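# Place a yellow bar as the middle stroke of a 6

## Task

Set one yellow bar lying flat and running crosswise. Its far edge must line up with the near end of the tan bar next to the top bar, and its left end must line up with that tan bar's right edge, both within 4 mm. It must sit at right angles to that tan bar within 6 degrees, forming the centre stroke of the numeral 6. The top bar and that tan bar must each stay within 3 mm and 2 degrees of their starting places and no more than 4 mm from each other. At the end, no bar may be touched by either arm.

## Robot and tools

Robot: two arms, left_arm and right_arm. left_arm has a five-finger left hand and right_arm a five-finger right hand. Measured bases in the scene frame: left_arm at (+0.049, +0.238, +0.050) m, right_arm at (+0.016, -0.287, +0.016) m, each yawed very slightly. A fixed post stands behind the arms. A loose object can occasionally get a small shove from outside.

Frame: the scene frame has its origin at table-top height, halfway between the nominal bases. +x points out over the table, +y toward left_arm's side, +z up. Left and right in camera images are not the arm names. Reported end_effector_position (m) and end_effector_quat_wxyz are in this frame and may be wrong by a few cm, more at long reach.

Hand point: a point fixed to the palm, 0.05 m in front of it and 0.15 m from the wrist face. Its +z runs along the straight fingers (tips 0.06 to 0.07 m past it), +y points out of the palm, and on the right hand +x points away from the thumb; on the left hand +x points toward the thumb. A wrist bracket on the little-finger side can strike objects.

Row layout (same in execute_actions and move): one flat list of 28 numbers, each from -1 to 1, covering both arms even if one is idle. Order: left dx, dy, dz, rx, ry, rz; left little, ring, middle, index, thumb_bend, thumb_turn; left force_limit, speed; then the same 14 for the right arm. dx..rz are offsets, not poses: they count from that arm's current Hand target along scene-frame axes, with 1.0 = 0.6 m or 180 degrees; rx, ry, rz form one rotation vector turning about the Hand target's position. Six zeros asks nothing new of an arm. Finger numbers are absolute targets: -1 open/straight, +1 curled; thumb_turn -1 beside the palm, +1 opposite the fingers. force_limit maps -1..+1 to about 0..10 N (0..15 N for both thumb motors); speed rises from near zero at -1 to full at +0.48 and stays full above. The hand numbers never mean 'unchanged': to keep a hand as it is, resend the last eight numbers actually sent to it (before any were sent, use hand_measured plus hand_force_limit and hand_speed).

execute_actions: actions is a list of actions; each action is a table of up to 15 rows, one per 1/30 s step, the final row held to step 15. Every row counts from the Hand target at that action's start, so repeating an offset moves further. cameras picks images by name; an empty actions list returns all images.

move: target is one 28-number row or a list of up to 15; every target in the list counts from the same starting Hand targets. speed is top path speed in m/s (0.002 to 4.3, default 0.25; turning up to twice that in rad/s), one value or one per target. blend (m) rounds corners in a list; 0 stops at each. blocking=false returns after about 0.5 s while motion continues. Paths are straight, end together, cap at 10 s and do not avoid obstacles. The result adds a move: line (done, off_target, moving, held, fault) and limits such as paced or held.

wait: seconds from 0 to 3600; lets things run. stop: brakes a running move. zoom_image: camera (cam_high, cam_low, cam_left_wrist, cam_right_wrist) and region [x0, y0, x1, y1] in pixels, at most 504 by 504, from the latest image. show_instructions: shows the reference pages. finished_scene: ends the scene for good (scene 1).

Results: Hand target is the last commanded pose after clipping; the hand often rests 1 to 5 cm short, usually low, from friction and weight, not contact. A later execute_actions call, even with zero offsets, requests it again; otherwise add the missing distance. Commanded orientation is clipped to 40 degrees from the measured one each step. hand_measured, hand_stopped_by (moving, target, force, stalled, fault) and hand_load_n list six values in motor order; a lost grip shows only as hand_load_n falling near 0. Joint torques are raw drive outputs with offsets and noise.

Gripping: with thumb_turn +1, thumb and fingers enclose objects about 0.035 to 0.065 m thick; a thumb-tip-to-index-pad pinch holds light items up to about 0.08 m. Close gently with speed -0.94 or lower. To grip harder, raise force_limit and send a more-closed target; to release, send a target more open than hand_measured.

Cameras: cam_high and cam_low are fixed; cam_left_wrist and cam_right_wrist ride on the arms, all 672x504, with calibration given.

Avoid: dropping a bar even a few mm, releasing it while moving, fast impacts, pressing hard, hands touching each other, bars leaving the table, long stretched holds that overheat motors (MOTOR HOT, then an over-temperature fault that drops the arm). An arm stopped by contact keeps pushing; command back past the hand point to relieve it. Do not disturb the top bar or tan bar.

Each tool is called after "Request:" as name(argument=value, ...) on one line, values as JSON.

Reference images:

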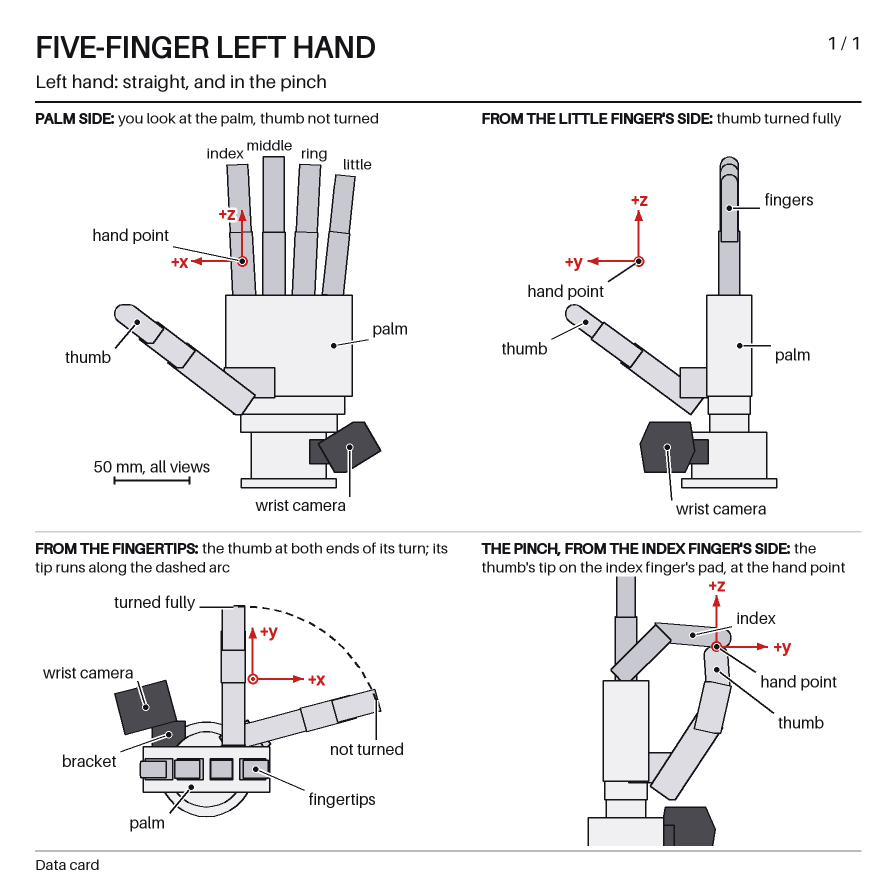

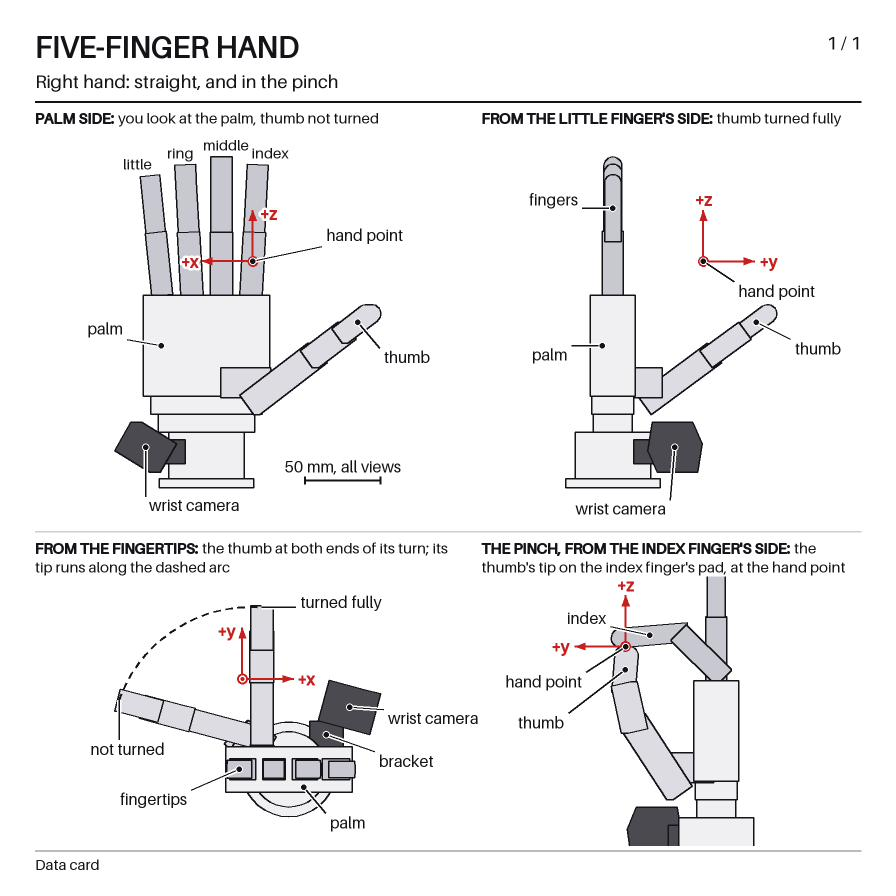

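## Session

Request:
execute_actions(actions=[])

Scene clock: 0.00 s.
left_arm: end_effector_position=(+0.2064, -0.1020, +0.3281) hand_measured=(-1.000, -1.000, -1.000, -1.000, -1.000, -1.000) hand_load_n=(+0.0, +0.0, +0.0, +0.0, +0.0, +0.0) hand_stopped_by=(target, target, target, target, target, target) hand_force_limit=0.00 hand_speed=-0.80 end_effector_quat_wxyz=(-0.151, +0.272, -0.586, +0.748) | right_arm: end_effector_position=(+0.5587, -0.4131, +0.1468) hand_measured=(-1.000, -1.000, -1.000, -1.000, -1.000, -1.000) hand_load_n=(+0.0, +0.0, +0.0, +0.0, +0.0, +0.0) hand_stopped_by=(target, target, target, target, target, target) hand_force_limit=0.00 hand_speed=-0.80 end_effector_quat_wxyz=(-0.247, +0.946, -0.047, +0.206)
Joint positions: left_arm=[-1.139 0.519 0.271 0.417 -0.177 -0.206] | right_arm=[-0.368 1.672 1.394 -0.991 -0.59 -1.705]
Joint velocities: within noise
Joint torques (N m): no reading
Heat: left arm: hottest shoulder 26 °C; right arm: hottest wrist roll 26 °C.
Hand target: left_arm +0.2072, -0.1034, +0.3405; -0.151, +0.270, -0.578, +0.755 | right_arm +0.5652, -0.4153, +0.1521; -0.245, +0.945, -0.045, +0.213

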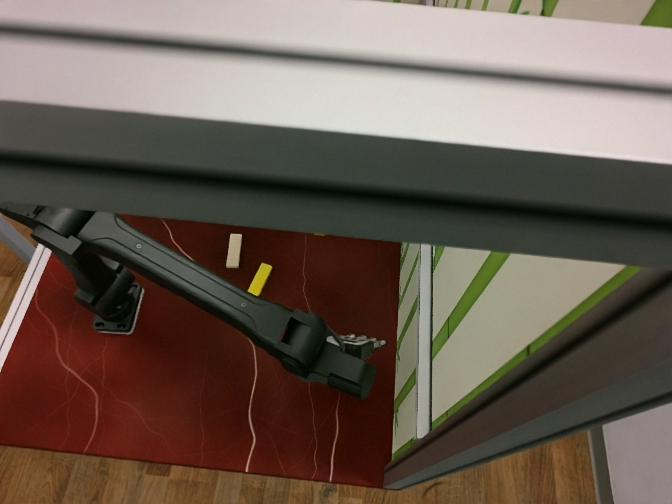

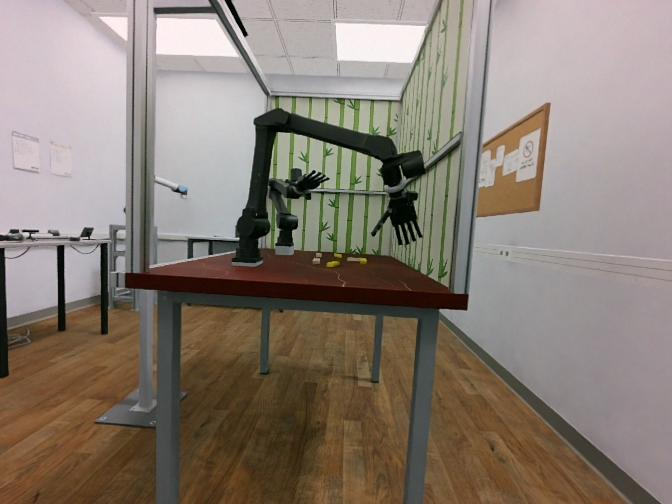

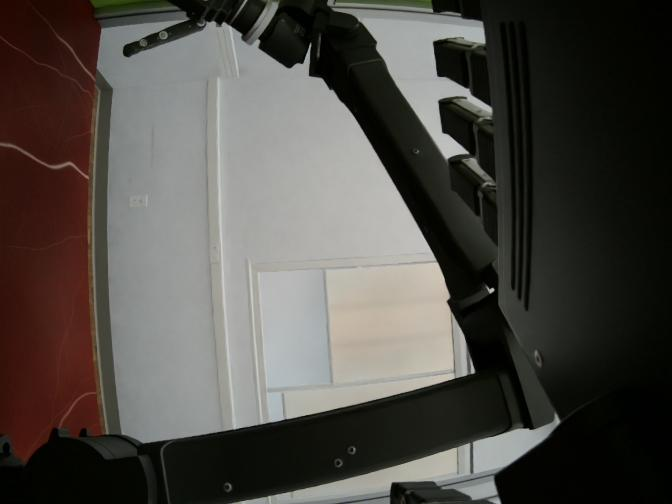

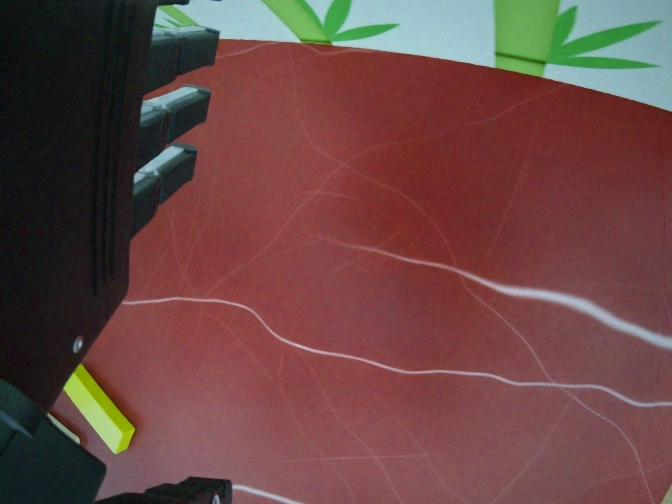

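Request:
zoom_image(camera="cam_high", region=[200, 210, 350, 310])

Request:
zoom_image(camera="cam_low", region=[300, 240, 380, 280])

Scaled by 3.360.

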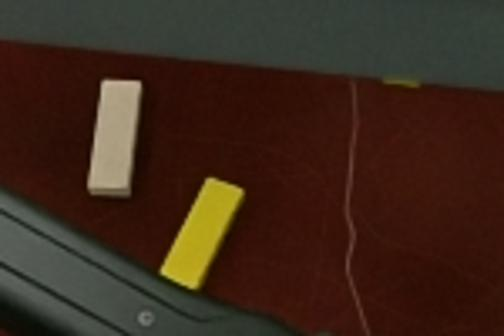

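Scaled by 6.300.

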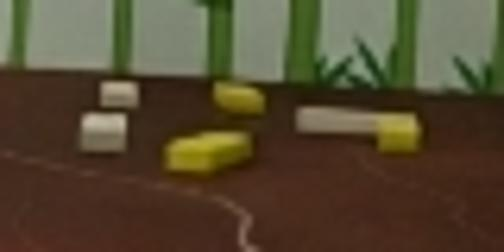

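Request:
move(target=[0.255,0.538,-0.017,0.315,0.473,0.161,-1,-1,-1,-1,-1,-1,0,-0.8,-0.275,0.358,0.347,-0.016,0.23,-0.451,-1,-1,-1,-1,-1,-1,0,-0.8], speed=0.2, cameras=["all"])

Scene clock: 103.23 s.
left_arm: end_effector_position=(+0.3517, +0.2130, +0.3227) hand_measured=(-1.000, -1.000, -1.000, -1.000, -1.000, -1.000) hand_load_n=(+0.0, +0.0, +0.0, +0.0, +0.0, +0.0) hand_stopped_by=(target, target, target, target, target, target) hand_force_limit=0.00 hand_speed=-0.80 end_effector_quat_wxyz=(+0.004, +0.705, -0.709, -0.003) | right_arm: end_effector_position=(+0.3988, -0.2077, +0.3531) hand_measured=(-1.000, -1.000, -1.000, -1.000, -1.000, -1.000) hand_load_n=(+0.0, +0.0, +0.0, +0.0, +0.0, +0.0) hand_stopped_by=(target, target, target, target, target, target) hand_force_limit=0.00 hand_speed=-0.80 end_effector_quat_wxyz=(-0.059, +0.702, -0.708, +0.039)
Joint positions: left_arm=[-0.007 1.297 1.366 -1.649 0.002 0.022] | right_arm=[0.062 1.432 1.683 -1.68 -0.013 0.113]
Joint torques (N m): left_arm=[1.26 -7.94 9.85 -0.51 -0.03 0.12] | right_arm=[1.73 -8.7 11.02 -0.03 -0.19 0.16]
Heat: left arm: hottest elbow 32 °C; right arm: hottest elbow 27 °C.
Hand target: left_arm +0.3602, +0.2193, +0.3303; -0.001, +0.707, -0.707, +0.000 | right_arm +0.4000, -0.2006, +0.3604; +0.000, +0.707, -0.707, -0.001
Off the commanded pose: left_arm 0.013 m, 1 deg | right_arm 0.010 m, 8 deg.
joint sent to its limit (right arm) — joint 4 (wrist pitch), lower limit. The joint targets are off in orientation, not in position.
move: off_target (left_arm, right_arm)
cam_left_wrist: T_world_to_cam=[[0.97452, -0.22418, -0.00765, -0.29731], [-0.19236, -0.85274, 0.48562, 0.09888], [-0.11539, -0.47177, -0.87414, 0.53574]] pos_world=[0.37057, 0.27042, 0.41802]
cam_right_wrist: T_world_to_cam=[[-0.95079, -0.28001, -0.13265, 0.36222], [-0.3089, 0.8233, 0.47619, 0.12819], [-0.02413, 0.49373, -0.86928, 0.53578]] pos_world=[0.39692, -0.26864, 0.45274]

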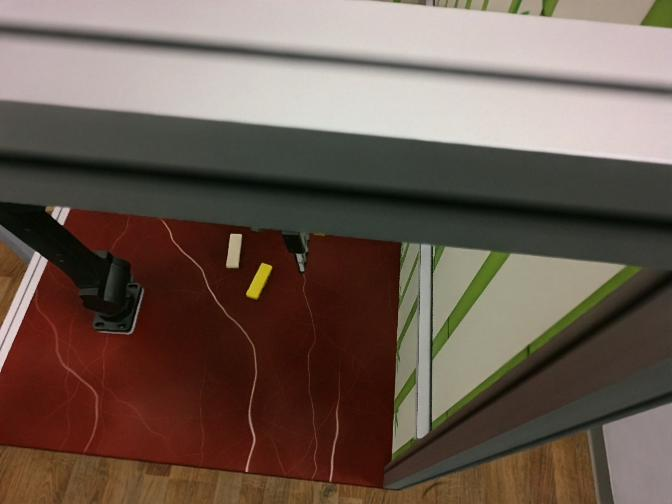

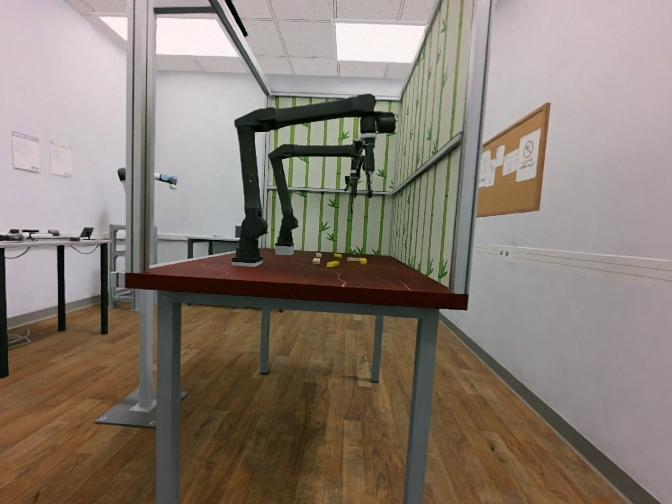

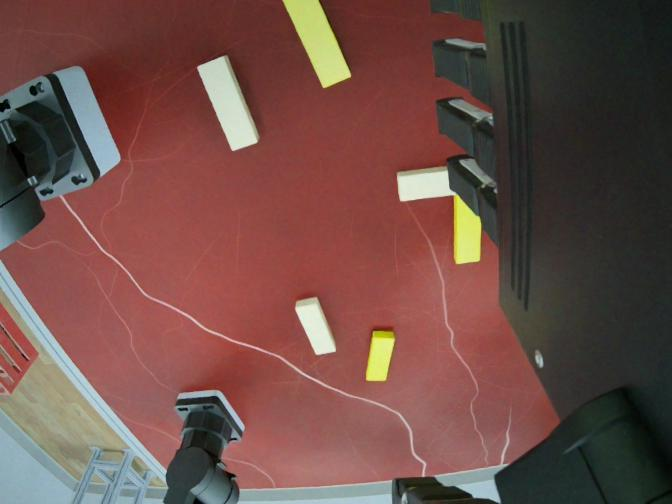

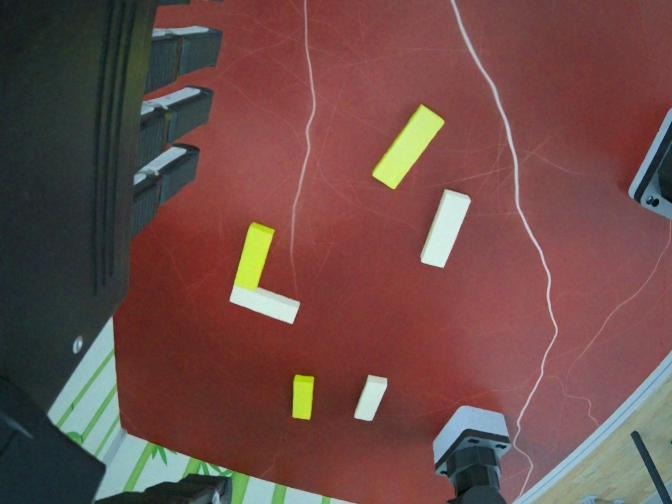

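Request:
zoom_image(camera="cam_right_wrist", region=[200, 200, 350, 340])

Request:
zoom_image(camera="cam_right_wrist", region=[350, 80, 500, 220])

Request:
zoom_image(camera="cam_left_wrist", region=[380, 140, 530, 280])

Scaled by 3.360 from the camera's image (finer frame: 960x720).

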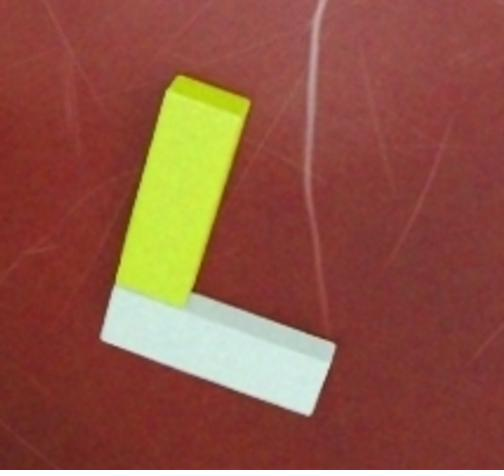

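Scaled by 3.360 from the camera's image (finer frame: 960x720).

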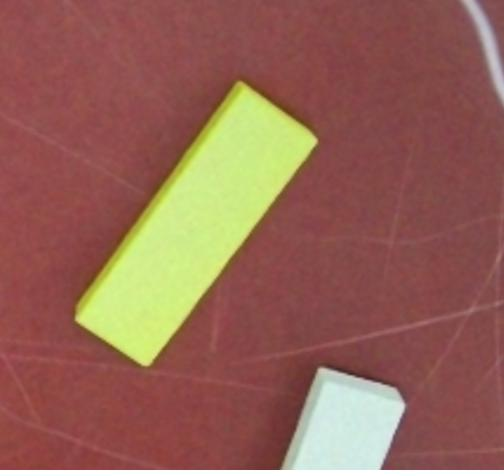

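Scaled by 3.360 from the camera's image (finer frame: 960x720).

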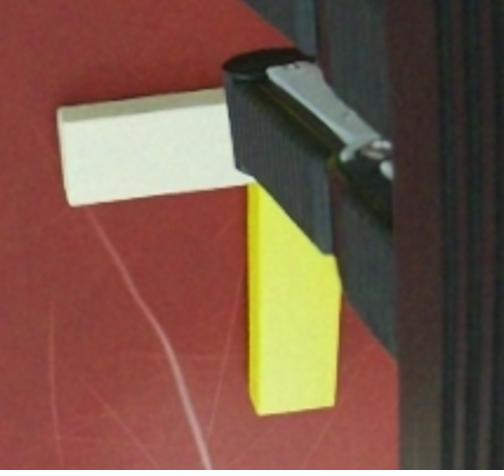

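Request:
move(target=[0.158,0,0.05,-0.056,0,0,-1,-1,-1,-1,-1,-1,0,-0.8,-0.225,-0.089,-0.35,0,0,-0.0744,1,1,1,-1,-1,1,0,0], speed=0.15, cameras=["all"])

Scene clock: 211.00 s.
left_arm: end_effector_position=(+0.4457, +0.2115, +0.3559) hand_measured=(-1.000, -1.000, -1.000, -1.000, -1.000, -1.000) hand_load_n=(+0.0, +0.0, +0.0, +0.0, -0.5, +0.0) hand_stopped_by=(target, target, target, target, target, target) hand_force_limit=0.00 hand_speed=-0.80 end_effector_quat_wxyz=(+0.043, +0.705, -0.703, +0.079) | right_arm: end_effector_position=(+0.2646, -0.2499, +0.1518) hand_measured=(+1.000, +1.000, +1.000, -1.000, -1.000, +1.000) hand_load_n=(+0.0, +0.0, +0.0, +0.0, +0.0, +0.0) hand_stopped_by=(target, target, target, target, target, target) hand_force_limit=0.00 hand_speed=0.00 end_effector_quat_wxyz=(-0.003, -0.629, +0.777, +0.004)
Joint positions: left_arm=[0.061 1.515 1.661 -1.681 0.176 0.079] | right_arm=[-0.06 1.167 0.896 -1.31 -0.003 0.191]
Joint torques (N m): left_arm=[1.32 -10.99 9.89 -0.46 0.38 0.14] | right_arm=[-1.2 -5.6 7.92 0.43 0.03 0.16]
Heat: left arm: hottest elbow 34 °C; right arm: hottest elbow 29 °C.
Hand target: left_arm +0.4550, +0.2193, +0.3603; +0.062, +0.705, -0.704, +0.062 | right_arm +0.2651, -0.2539, +0.1504; +0.000, -0.620, +0.785, +0.001
Off the commanded pose: left_arm 0.013 m, 3 deg | right_arm 0.004 m, 1 deg.
joint sent to its limit (left arm) — joint 4 (wrist pitch), lower limit. The joint targets are off in orientation, not in position.
move: off_target (left_arm)
cam_left_wrist: T_world_to_cam=[[0.9739, -0.20958, 0.08718, -0.42555], [-0.2184, -0.76048, 0.61153, 0.04691], [-0.06186, -0.61461, -0.78641, 0.55003]] pos_world=[0.45872, 0.28454, 0.44096]
cam_right_wrist: T_world_to_cam=[[-0.9963, -0.08398, 0.01802, 0.23427], [-0.06407, 0.86638, 0.49525, 0.16048], [-0.0572, 0.49227, -0.86856, 0.38665]] pos_world=[0.26581, -0.3097, 0.25213]

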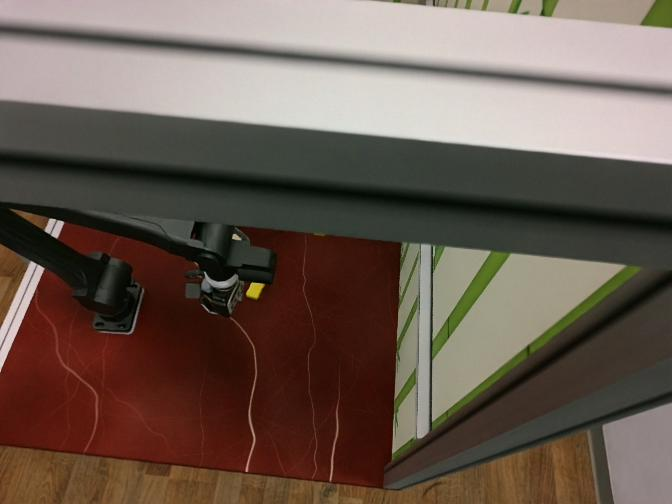

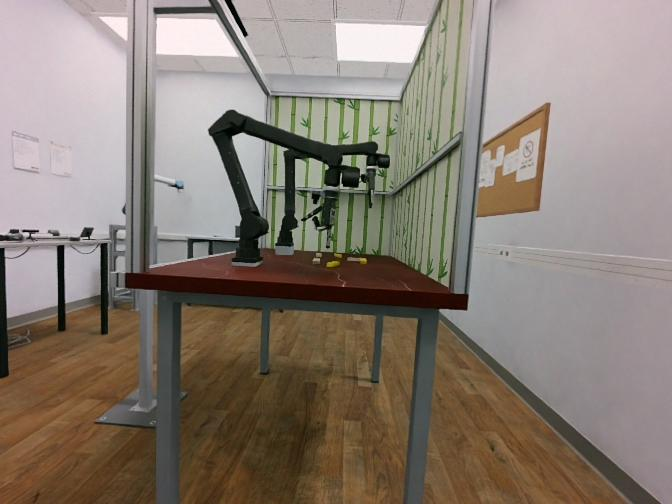

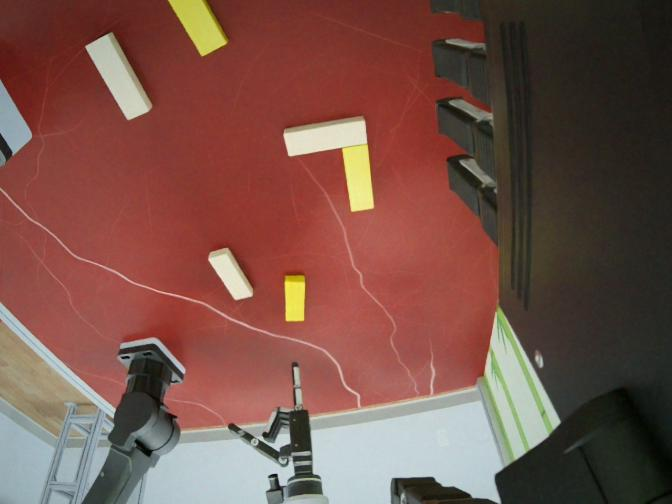

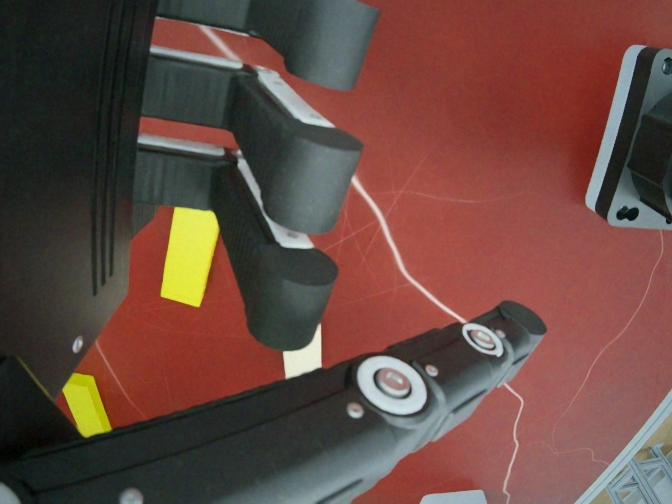

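Request:
zoom_image(camera="cam_left_wrist", region=[220, 250, 380, 430])

Request:
zoom_image(camera="cam_left_wrist", region=[270, 100, 390, 220])

Scaled by 2.800 from the camera's image (finer frame: 960x720).

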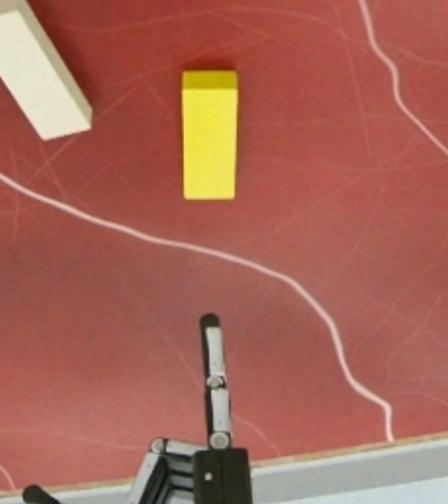

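Scaled by 4.200 from the camera's image (finer frame: 960x720).

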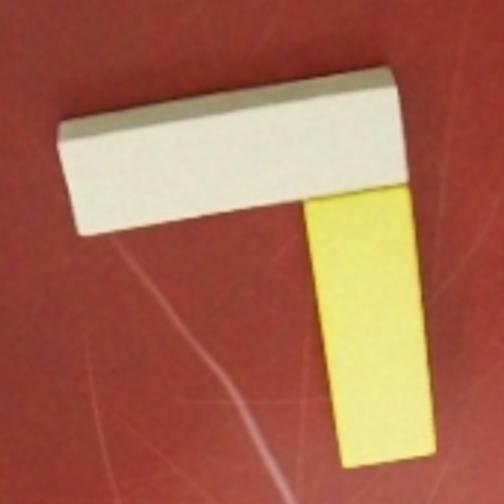

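Request:
move(target=[0,0,0,0,0,0,-1,-1,-1,-1,-1,-1,0,-0.8,0,0,-0.1167,0,0,0,1,1,1,-1,-1,1,0,0], speed=0.1, cameras=["cam_left_wrist","cam_right_wrist","cam_low"])

Request:
zoom_image(camera="cam_left_wrist", region=[220, 250, 380, 430])

Request:
zoom_image(camera="cam_low", region=[300, 220, 380, 280])

Scene clock: 247.50 s.
left_arm: end_effector_position=(+0.4456, +0.2115, +0.3559) hand_measured=(-1.000, -1.000, -1.000, -1.000, -1.000, -1.000) hand_load_n=(+0.0, +0.0, -0.5, +0.0, +0.0, +0.0) hand_stopped_by=(target, target, target, target, target, target) hand_force_limit=0.00 hand_speed=-0.80 end_effector_quat_wxyz=(+0.043, +0.705, -0.704, +0.079) | right_arm: end_effector_position=(+0.2651, -0.2499, +0.0854) hand_measured=(+1.000, +1.000, +1.000, -1.000, -1.000, +1.000) hand_load_n=(+0.0, +0.0, +0.0, +0.0, +0.0, +0.0) hand_stopped_by=(target, target, target, target, target, target) hand_force_limit=0.00 hand_speed=0.00 end_effector_quat_wxyz=(+0.003, -0.629, +0.777, -0.001)
Joint positions: left_arm=[0.061 1.515 1.661 -1.681 0.177 0.079] | right_arm=[-0.06 1.229 0.76 -1.096 -0.003 0.191]
Joint torques (N m): left_arm=[1.32 -11.16 9.91 -0.42 0.39 0.14] | right_arm=[-1.08 -4.54 7.36 0.31 0.03 0.17]
Heat: left arm: hottest elbow 32 °C; right arm: hottest elbow 27 °C.
Hand target: left_arm +0.4550, +0.2192, +0.3603; +0.062, +0.705, -0.704, +0.062 | right_arm +0.2650, -0.2539, +0.0804; +0.000, -0.620, +0.785, +0.001
Off the commanded pose: left_arm 0.013 m, 3 deg | right_arm 0.006 m, 1 deg.
joint sent to its limit (left arm) — joint 4 (wrist pitch), lower limit. The joint targets are off in orientation, not in position.
move: done
cam_left_wrist: T_world_to_cam=[[0.97379, -0.20999, 0.08738, -0.42549], [-0.21882, -0.76015, 0.6118, 0.04681], [-0.06206, -0.61488, -0.78617, 0.55003]] pos_world=[0.45872, 0.28444, 0.44096]
cam_right_wrist: T_world_to_cam=[[-0.99647, -0.084, 0.00176, 0.2374], [-0.07218, 0.86657, 0.49381, 0.19562], [-0.043, 0.49194, -0.86957, 0.32527]] pos_world=[0.26466, -0.3096, 0.18583]
Images, in order (width x height): cam_low 672x504, cam_left_wrist 672x504, cam_right_wrist 672x504.

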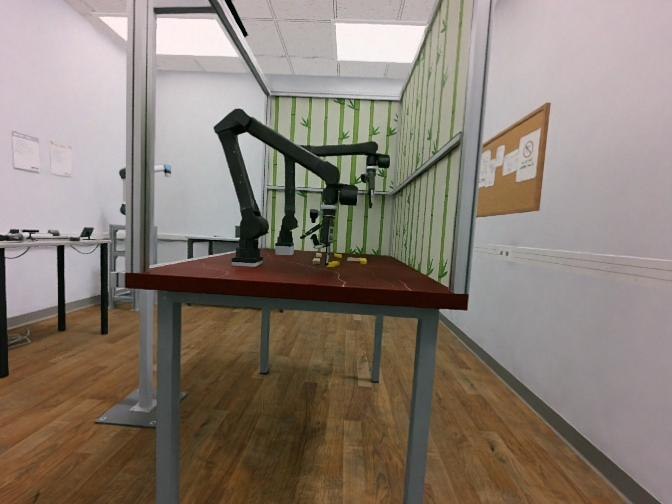

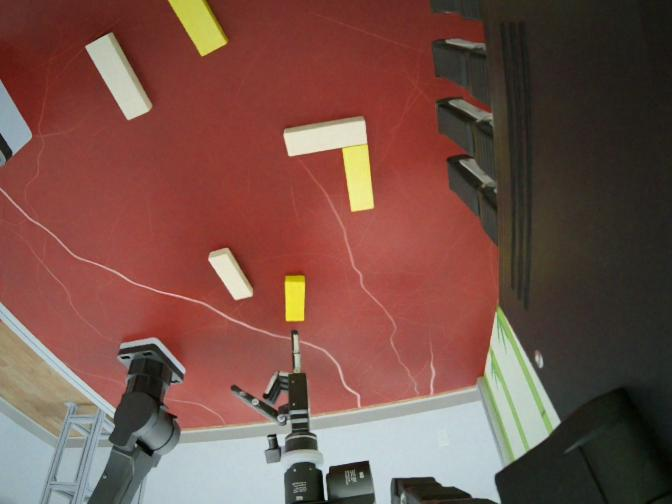

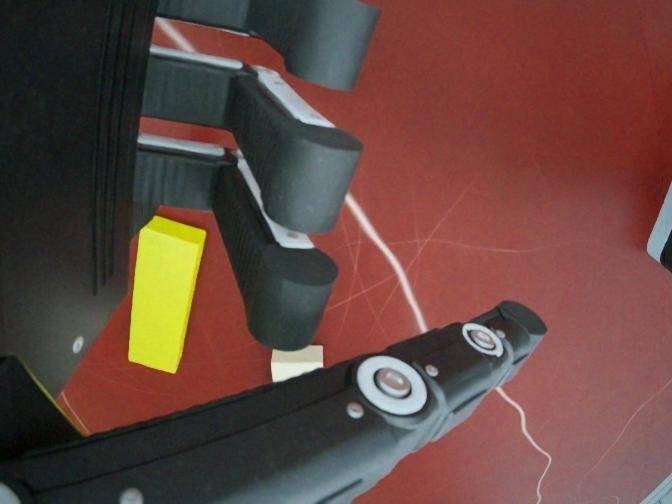

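Scaled by 2.800 from the camera's image (finer frame: 960x720).

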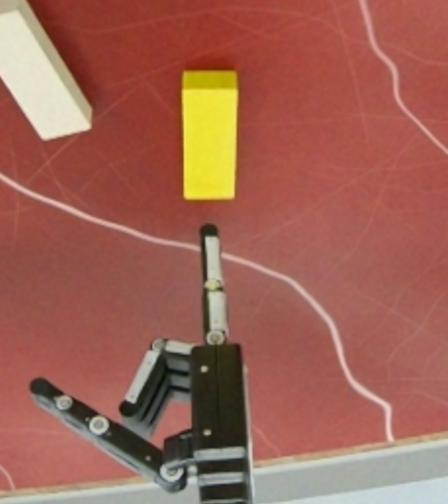

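Scaled by 6.300.

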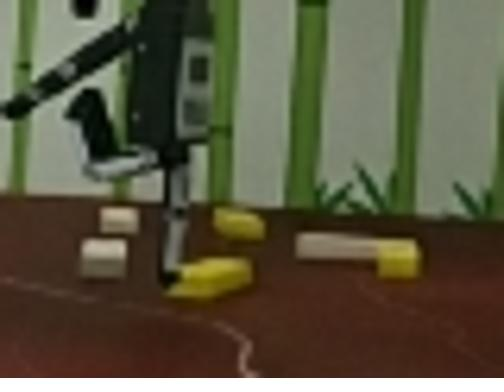

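Request:
move(target=[0,0,0,0,0,0,-1,-1,-1,-1,-1,-1,0,-0.8,0,0,-0.0117,0,0,0,1,1,1,-1,-1,1,0,0], speed=0.05, cameras=["cam_left_wrist","cam_low"])

Request:
zoom_image(camera="cam_left_wrist", region=[220, 250, 380, 430])

Request:
zoom_image(camera="cam_low", region=[300, 220, 380, 280])

Scene clock: 261.17 s.
left_arm: end_effector_position=(+0.4456, +0.2115, +0.3559) hand_measured=(-1.000, -1.000, -1.000, -1.000, -1.000, -1.000) hand_load_n=(+0.0, +0.0, +0.0, -0.5, +0.0, +0.0) hand_stopped_by=(target, target, target, target, target, target) hand_force_limit=0.00 hand_speed=-0.80 end_effector_quat_wxyz=(+0.043, +0.705, -0.704, +0.079) | right_arm: end_effector_position=(+0.2655, -0.2499, +0.0785) hand_measured=(+1.000, +1.000, +1.000, -1.000, -1.000, +1.000) hand_load_n=(+0.5, +0.0, +0.0, +0.0, +0.0, +0.0) hand_stopped_by=(target, target, target, target, target, target) hand_force_limit=0.00 hand_speed=0.00 end_effector_quat_wxyz=(+0.004, -0.629, +0.777, -0.001)
Joint positions: left_arm=[0.061 1.515 1.661 -1.681 0.177 0.079] | right_arm=[-0.06 1.239 0.749 -1.073 -0.003 0.191]
Joint torques (N m): left_arm=[1.49 -11.05 9.88 -0.44 0.38 0.14] | right_arm=[-1.2 -4.66 7.24 0.57 0.03 0.17]
Heat: left arm: hottest elbow 32 °C; right arm: hottest elbow 27 °C.
Hand target: left_arm +0.4550, +0.2192, +0.3603; +0.062, +0.705, -0.704, +0.062 | right_arm +0.2651, -0.2539, +0.0733; +0.000, -0.620, +0.785, +0.001
Off the commanded pose: left_arm 0.013 m, 3 deg | right_arm 0.007 m, 1 deg.
joint sent to its limit (left arm) — joint 4 (wrist pitch), lower limit. The joint targets are off in orientation, not in position.
move: done
cam_left_wrist: T_world_to_cam=[[0.97379, -0.20999, 0.08738, -0.42549], [-0.21882, -0.76015, 0.6118, 0.04681], [-0.06206, -0.61488, -0.78617, 0.55003]] pos_world=[0.45872, 0.28444, 0.44096]
Images, in order (width x height): cam_low 672x504, cam_left_wrist 672x504.

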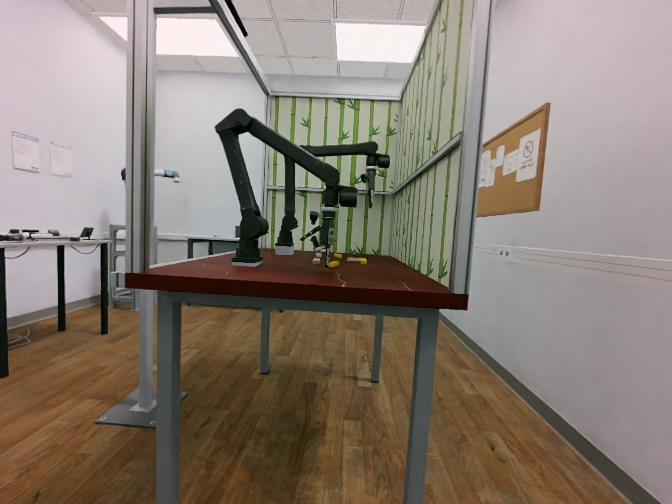

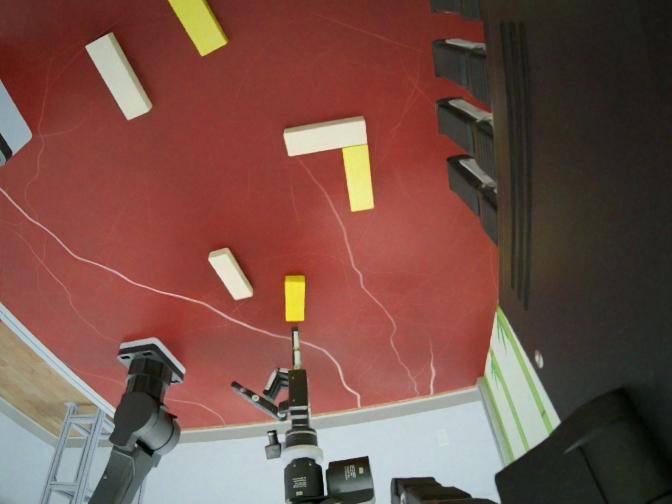

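Scaled by 2.800 from the camera's image (finer frame: 960x720).

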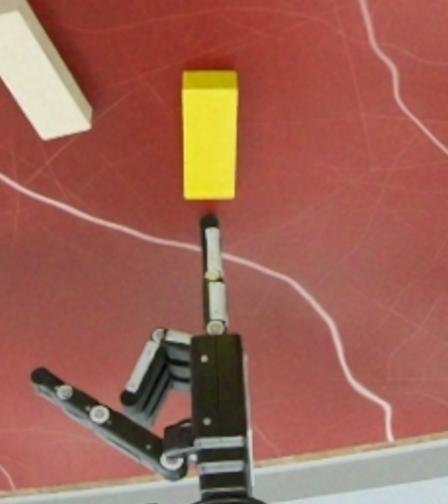

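Scaled by 6.300.

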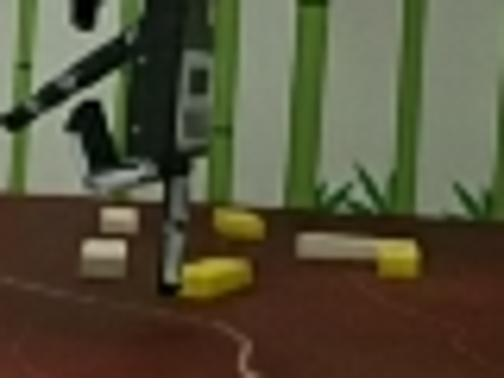

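Request:
move(target=[0,0,0,0,0,0,-1,-1,-1,-1,-1,-1,0,-0.8,0.031,0.1297,0,0,0,0,1,1,1,-1,-1,1,0,0], speed=0.06, cameras=["cam_left_wrist","cam_low"])

Request:
zoom_image(camera="cam_left_wrist", region=[220, 220, 380, 400])

Request:
zoom_image(camera="cam_low", region=[300, 220, 380, 280])

Scene clock: 269.60 s.
left_arm: end_effector_position=(+0.4456, +0.2115, +0.3559) hand_measured=(-1.000, -1.000, -1.000, -1.000, -1.000, -1.000) hand_load_n=(+0.0, +0.0, +0.0, +0.0, +0.0, +0.0) hand_stopped_by=(target, target, target, target, target, target) hand_force_limit=0.00 hand_speed=-0.80 end_effector_quat_wxyz=(+0.043, +0.705, -0.704, +0.079) | right_arm: end_effector_position=(+0.2752, -0.1927, +0.0750) hand_measured=(+1.000, +1.000, +1.000, -1.000, -1.000, +1.000) hand_load_n=(+0.0, +0.0, +0.0, -1.5, +0.0, +0.0) hand_stopped_by=(target, target, target, target, target, target) hand_force_limit=0.00 hand_speed=0.00 end_effector_quat_wxyz=(-0.005, -0.612, +0.791, -0.008)
Joint positions: left_arm=[0.061 1.515 1.661 -1.681 0.177 0.079] | right_arm=[0.13 1.284 0.778 -1.067 0.018 0.425]
Joint torques (N m): left_arm=[1.26 -11.05 9.89 -0.44 0.37 0.13] | right_arm=[3.72 -3.37 10 0.49 -0.92 0.22]
Heat: left arm: hottest elbow 32 °C; right arm: hottest elbow 27 °C.
Hand target: left_arm +0.4550, +0.2192, +0.3603; +0.062, +0.705, -0.704, +0.062 | right_arm +0.2838, -0.1761, +0.0734; +0.000, -0.620, +0.785, +0.001
Off the commanded pose: left_arm 0.013 m, 3 deg | right_arm 0.019 m, 2 deg.
joint sent to its limit (left arm) — joint 4 (wrist pitch), lower limit. The joint targets are off in orientation, not in position.
move: off_target (right_arm)
cam_left_wrist: T_world_to_cam=[[0.97379, -0.20999, 0.08738, -0.42549], [-0.21882, -0.76015, 0.6118, 0.04681], [-0.06206, -0.61488, -0.78617, 0.55003]] pos_world=[0.45872, 0.28444, 0.44096]
Images, in order (width x height): cam_low 672x504, cam_left_wrist 672x504.

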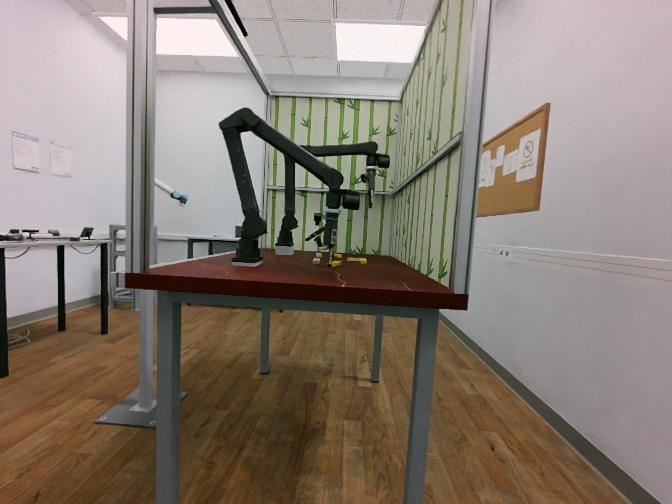

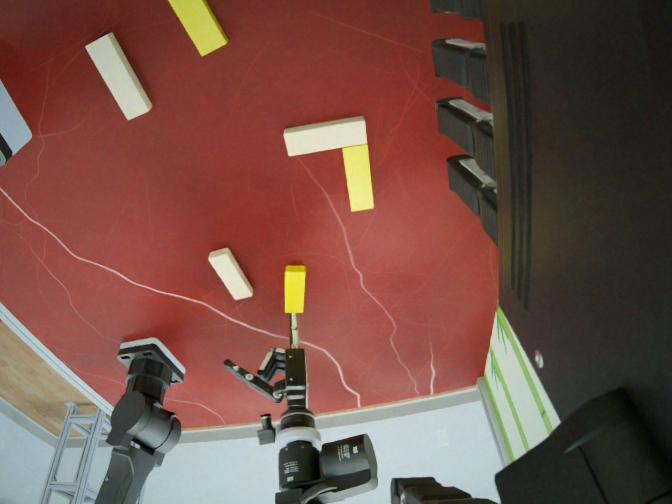

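Scaled by 2.800 from the camera's image (finer frame: 960x720).

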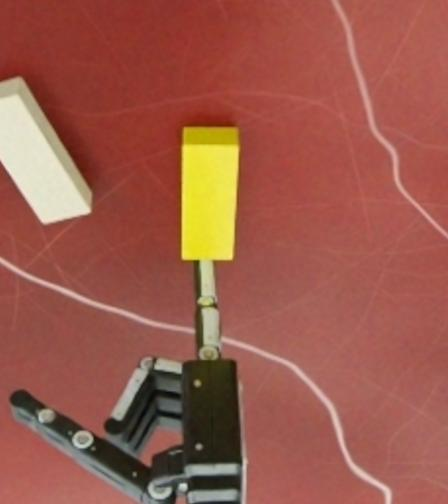

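Scaled by 6.300.

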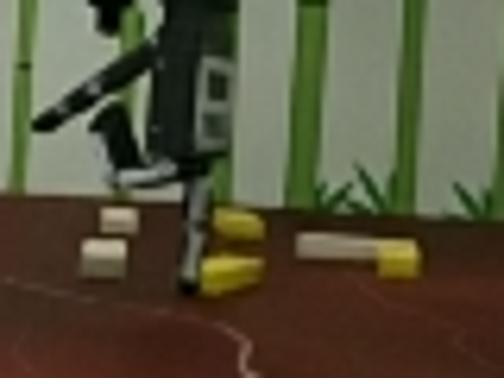

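Request:
move(target=[0,0,0,0,0,0,-1,-1,-1,-1,-1,-1,0,-0.8,0.0387,0.162,0,0,0,0,1,1,1,-1,-1,1,0,0], speed=0.06, cameras=["cam_left_wrist","cam_low"])

Request:
zoom_image(camera="cam_left_wrist", region=[220, 160, 380, 340])

Request:
zoom_image(camera="cam_low", region=[300, 220, 380, 280])

Scene clock: 283.47 s.
left_arm: end_effector_position=(+0.4456, +0.2115, +0.3559) hand_measured=(-1.000, -1.000, -1.000, -1.000, -1.000, -1.000) hand_load_n=(+0.0, +0.0, +0.0, +0.0, +0.0, -0.5) hand_stopped_by=(target, target, target, target, target, target) hand_force_limit=0.00 hand_speed=-0.80 end_effector_quat_wxyz=(+0.043, +0.705, -0.704, +0.079) | right_arm: end_effector_position=(+0.3005, -0.1000, +0.0758) hand_measured=(+1.000, +1.000, +1.000, -1.000, -1.000, +1.000) hand_load_n=(+0.0, +0.0, +0.0, -1.0, +0.0, +0.0) hand_stopped_by=(target, target, target, target, target, target) hand_force_limit=0.00 hand_speed=0.00 end_effector_quat_wxyz=(-0.006, -0.612, +0.791, -0.009)
Joint positions: left_arm=[0.061 1.515 1.661 -1.681 0.177 0.079] | right_arm=[0.372 1.42 0.91 -1.068 0.02 0.668]
Joint torques (N m): left_arm=[1.26 -10.87 9.95 -0.43 0.38 0.12] | right_arm=[3.55 -5.07 10.5 0.55 -0.99 0.2]
Heat: left arm: hottest elbow 32 °C; right arm: hottest elbow 27 °C.
Hand target: left_arm +0.4550, +0.2192, +0.3603; +0.062, +0.705, -0.704, +0.062 | right_arm +0.3069, -0.0790, +0.0733; +0.000, -0.620, +0.785, +0.001
Off the commanded pose: left_arm 0.013 m, 3 deg | right_arm 0.022 m, 2 deg.
joint sent to its limit (left arm) — joint 4 (wrist pitch), lower limit. The joint targets are off in orientation, not in position.
move: off_target (right_arm)
cam_left_wrist: T_world_to_cam=[[0.97379, -0.20999, 0.08738, -0.42549], [-0.21882, -0.76015, 0.6118, 0.04681], [-0.06206, -0.61488, -0.78617, 0.55003]] pos_world=[0.45872, 0.28444, 0.44096]
Images, in order (width x height): cam_low 672x504, cam_left_wrist 672x504.

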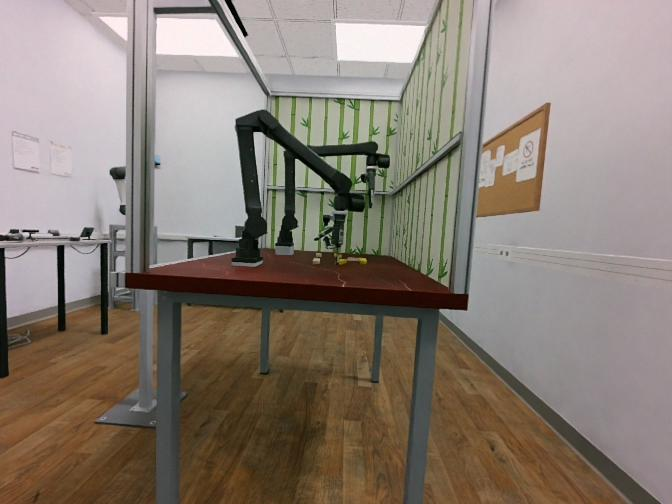

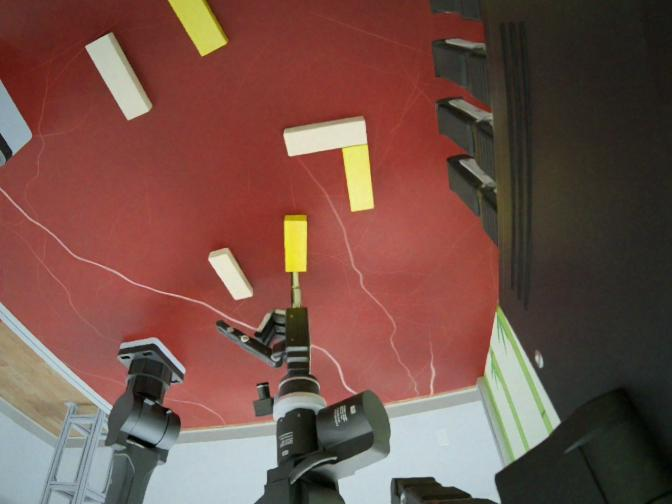

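Scaled by 2.800 from the camera's image (finer frame: 960x720).

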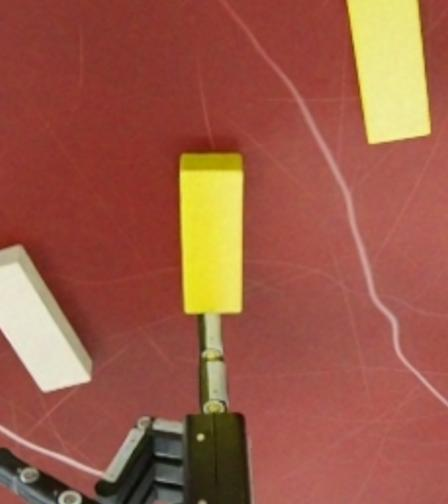

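Scaled by 6.300.

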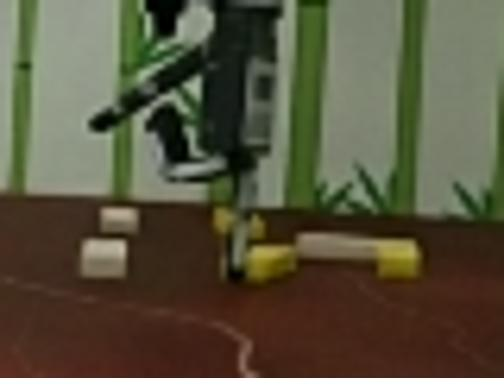

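Request:
wait(seconds=0.1, cameras=["cam_high","cam_right_wrist","cam_left_wrist"])

Request:
zoom_image(camera="cam_left_wrist", region=[270, 110, 390, 230])

Request:
zoom_image(camera="cam_high", region=[220, 220, 340, 310])

Scene clock: 301.60 s.
left_arm: end_effector_position=(+0.4456, +0.2115, +0.3559) hand_measured=(-1.000, -1.000, -1.000, -1.000, -1.000, -1.000) hand_load_n=(+0.0, +0.0, +0.0, +0.0, +0.0, +0.0) hand_stopped_by=(target, target, target, target, target, target) hand_force_limit=0.00 hand_speed=-0.80 end_effector_quat_wxyz=(+0.043, +0.705, -0.704, +0.079) | right_arm: end_effector_position=(+0.3005, -0.0999, +0.0758) hand_measured=(+1.000, +1.000, +1.000, -1.000, -1.000, +1.000) hand_load_n=(+0.0, +0.0, +0.0, -1.5, +0.0, +0.0) hand_stopped_by=(target, target, target, target, target, target) hand_force_limit=0.00 hand_speed=0.00 end_effector_quat_wxyz=(-0.006, -0.611, +0.791, -0.009)
Joint positions: left_arm=[0.061 1.515 1.661 -1.681 0.177 0.079] | right_arm=[0.372 1.42 0.91 -1.068 0.019 0.668]
Joint torques (N m): left_arm=[1.38 -11.05 9.89 -0.43 0.37 0.13] | right_arm=[3.6 -5.07 10.5 0.55 -0.99 0.21]
Heat: left arm: hottest elbow 32 °C; right arm: hottest elbow 27 °C.
Hand target: left_arm +0.4550, +0.2192, +0.3603; +0.062, +0.705, -0.704, +0.062 | right_arm +0.3069, -0.0790, +0.0733; +0.000, -0.620, +0.785, +0.001
Off the commanded pose: left_arm 0.013 m, 3 deg | right_arm 0.022 m, 2 deg.
wait: 0.10 s; at rest from the start
cam_left_wrist: T_world_to_cam=[[0.97379, -0.20999, 0.08738, -0.42549], [-0.21882, -0.76015, 0.6118, 0.04681], [-0.06206, -0.61488, -0.78617, 0.55003]] pos_world=[0.45872, 0.28444, 0.44096]
cam_right_wrist: T_world_to_cam=[[-0.9992, -0.03938, 0.00741, 0.29013], [-0.03117, 0.88008, 0.47381, 0.06354], [-0.02518, 0.4732, -0.8806, 0.23822]] pos_world=[0.29788, -0.15722, 0.17752]
Images, in order (width x height): cam_high 672x504, cam_left_wrist 672x504, cam_right_wrist 672x504.

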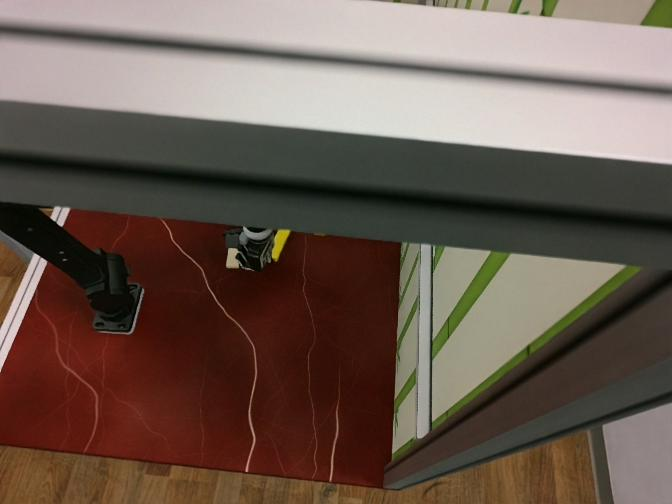

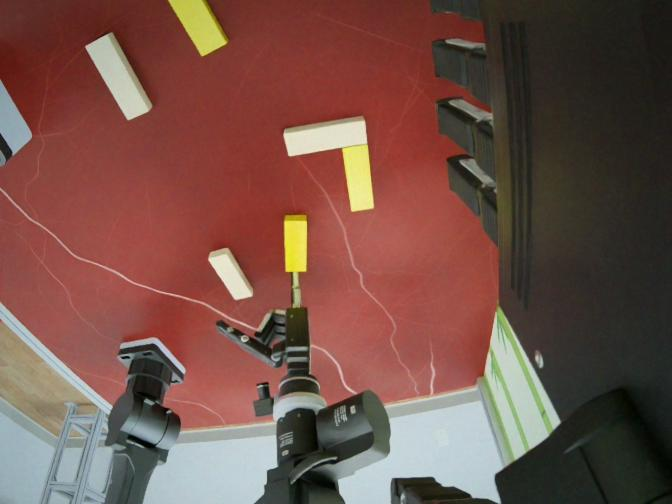

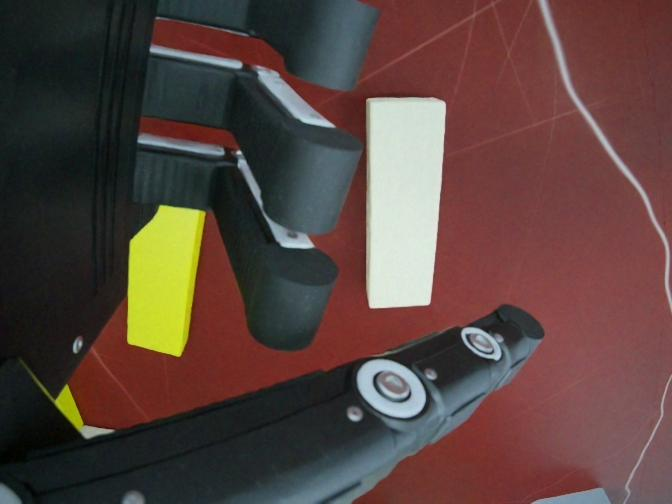

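Scaled by 4.200 from the camera's image (finer frame: 960x720).

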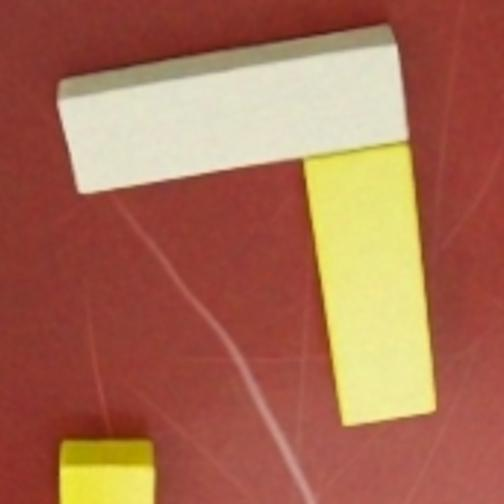

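Scaled by 4.200.

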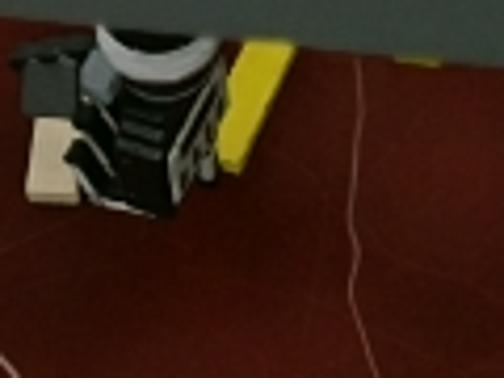

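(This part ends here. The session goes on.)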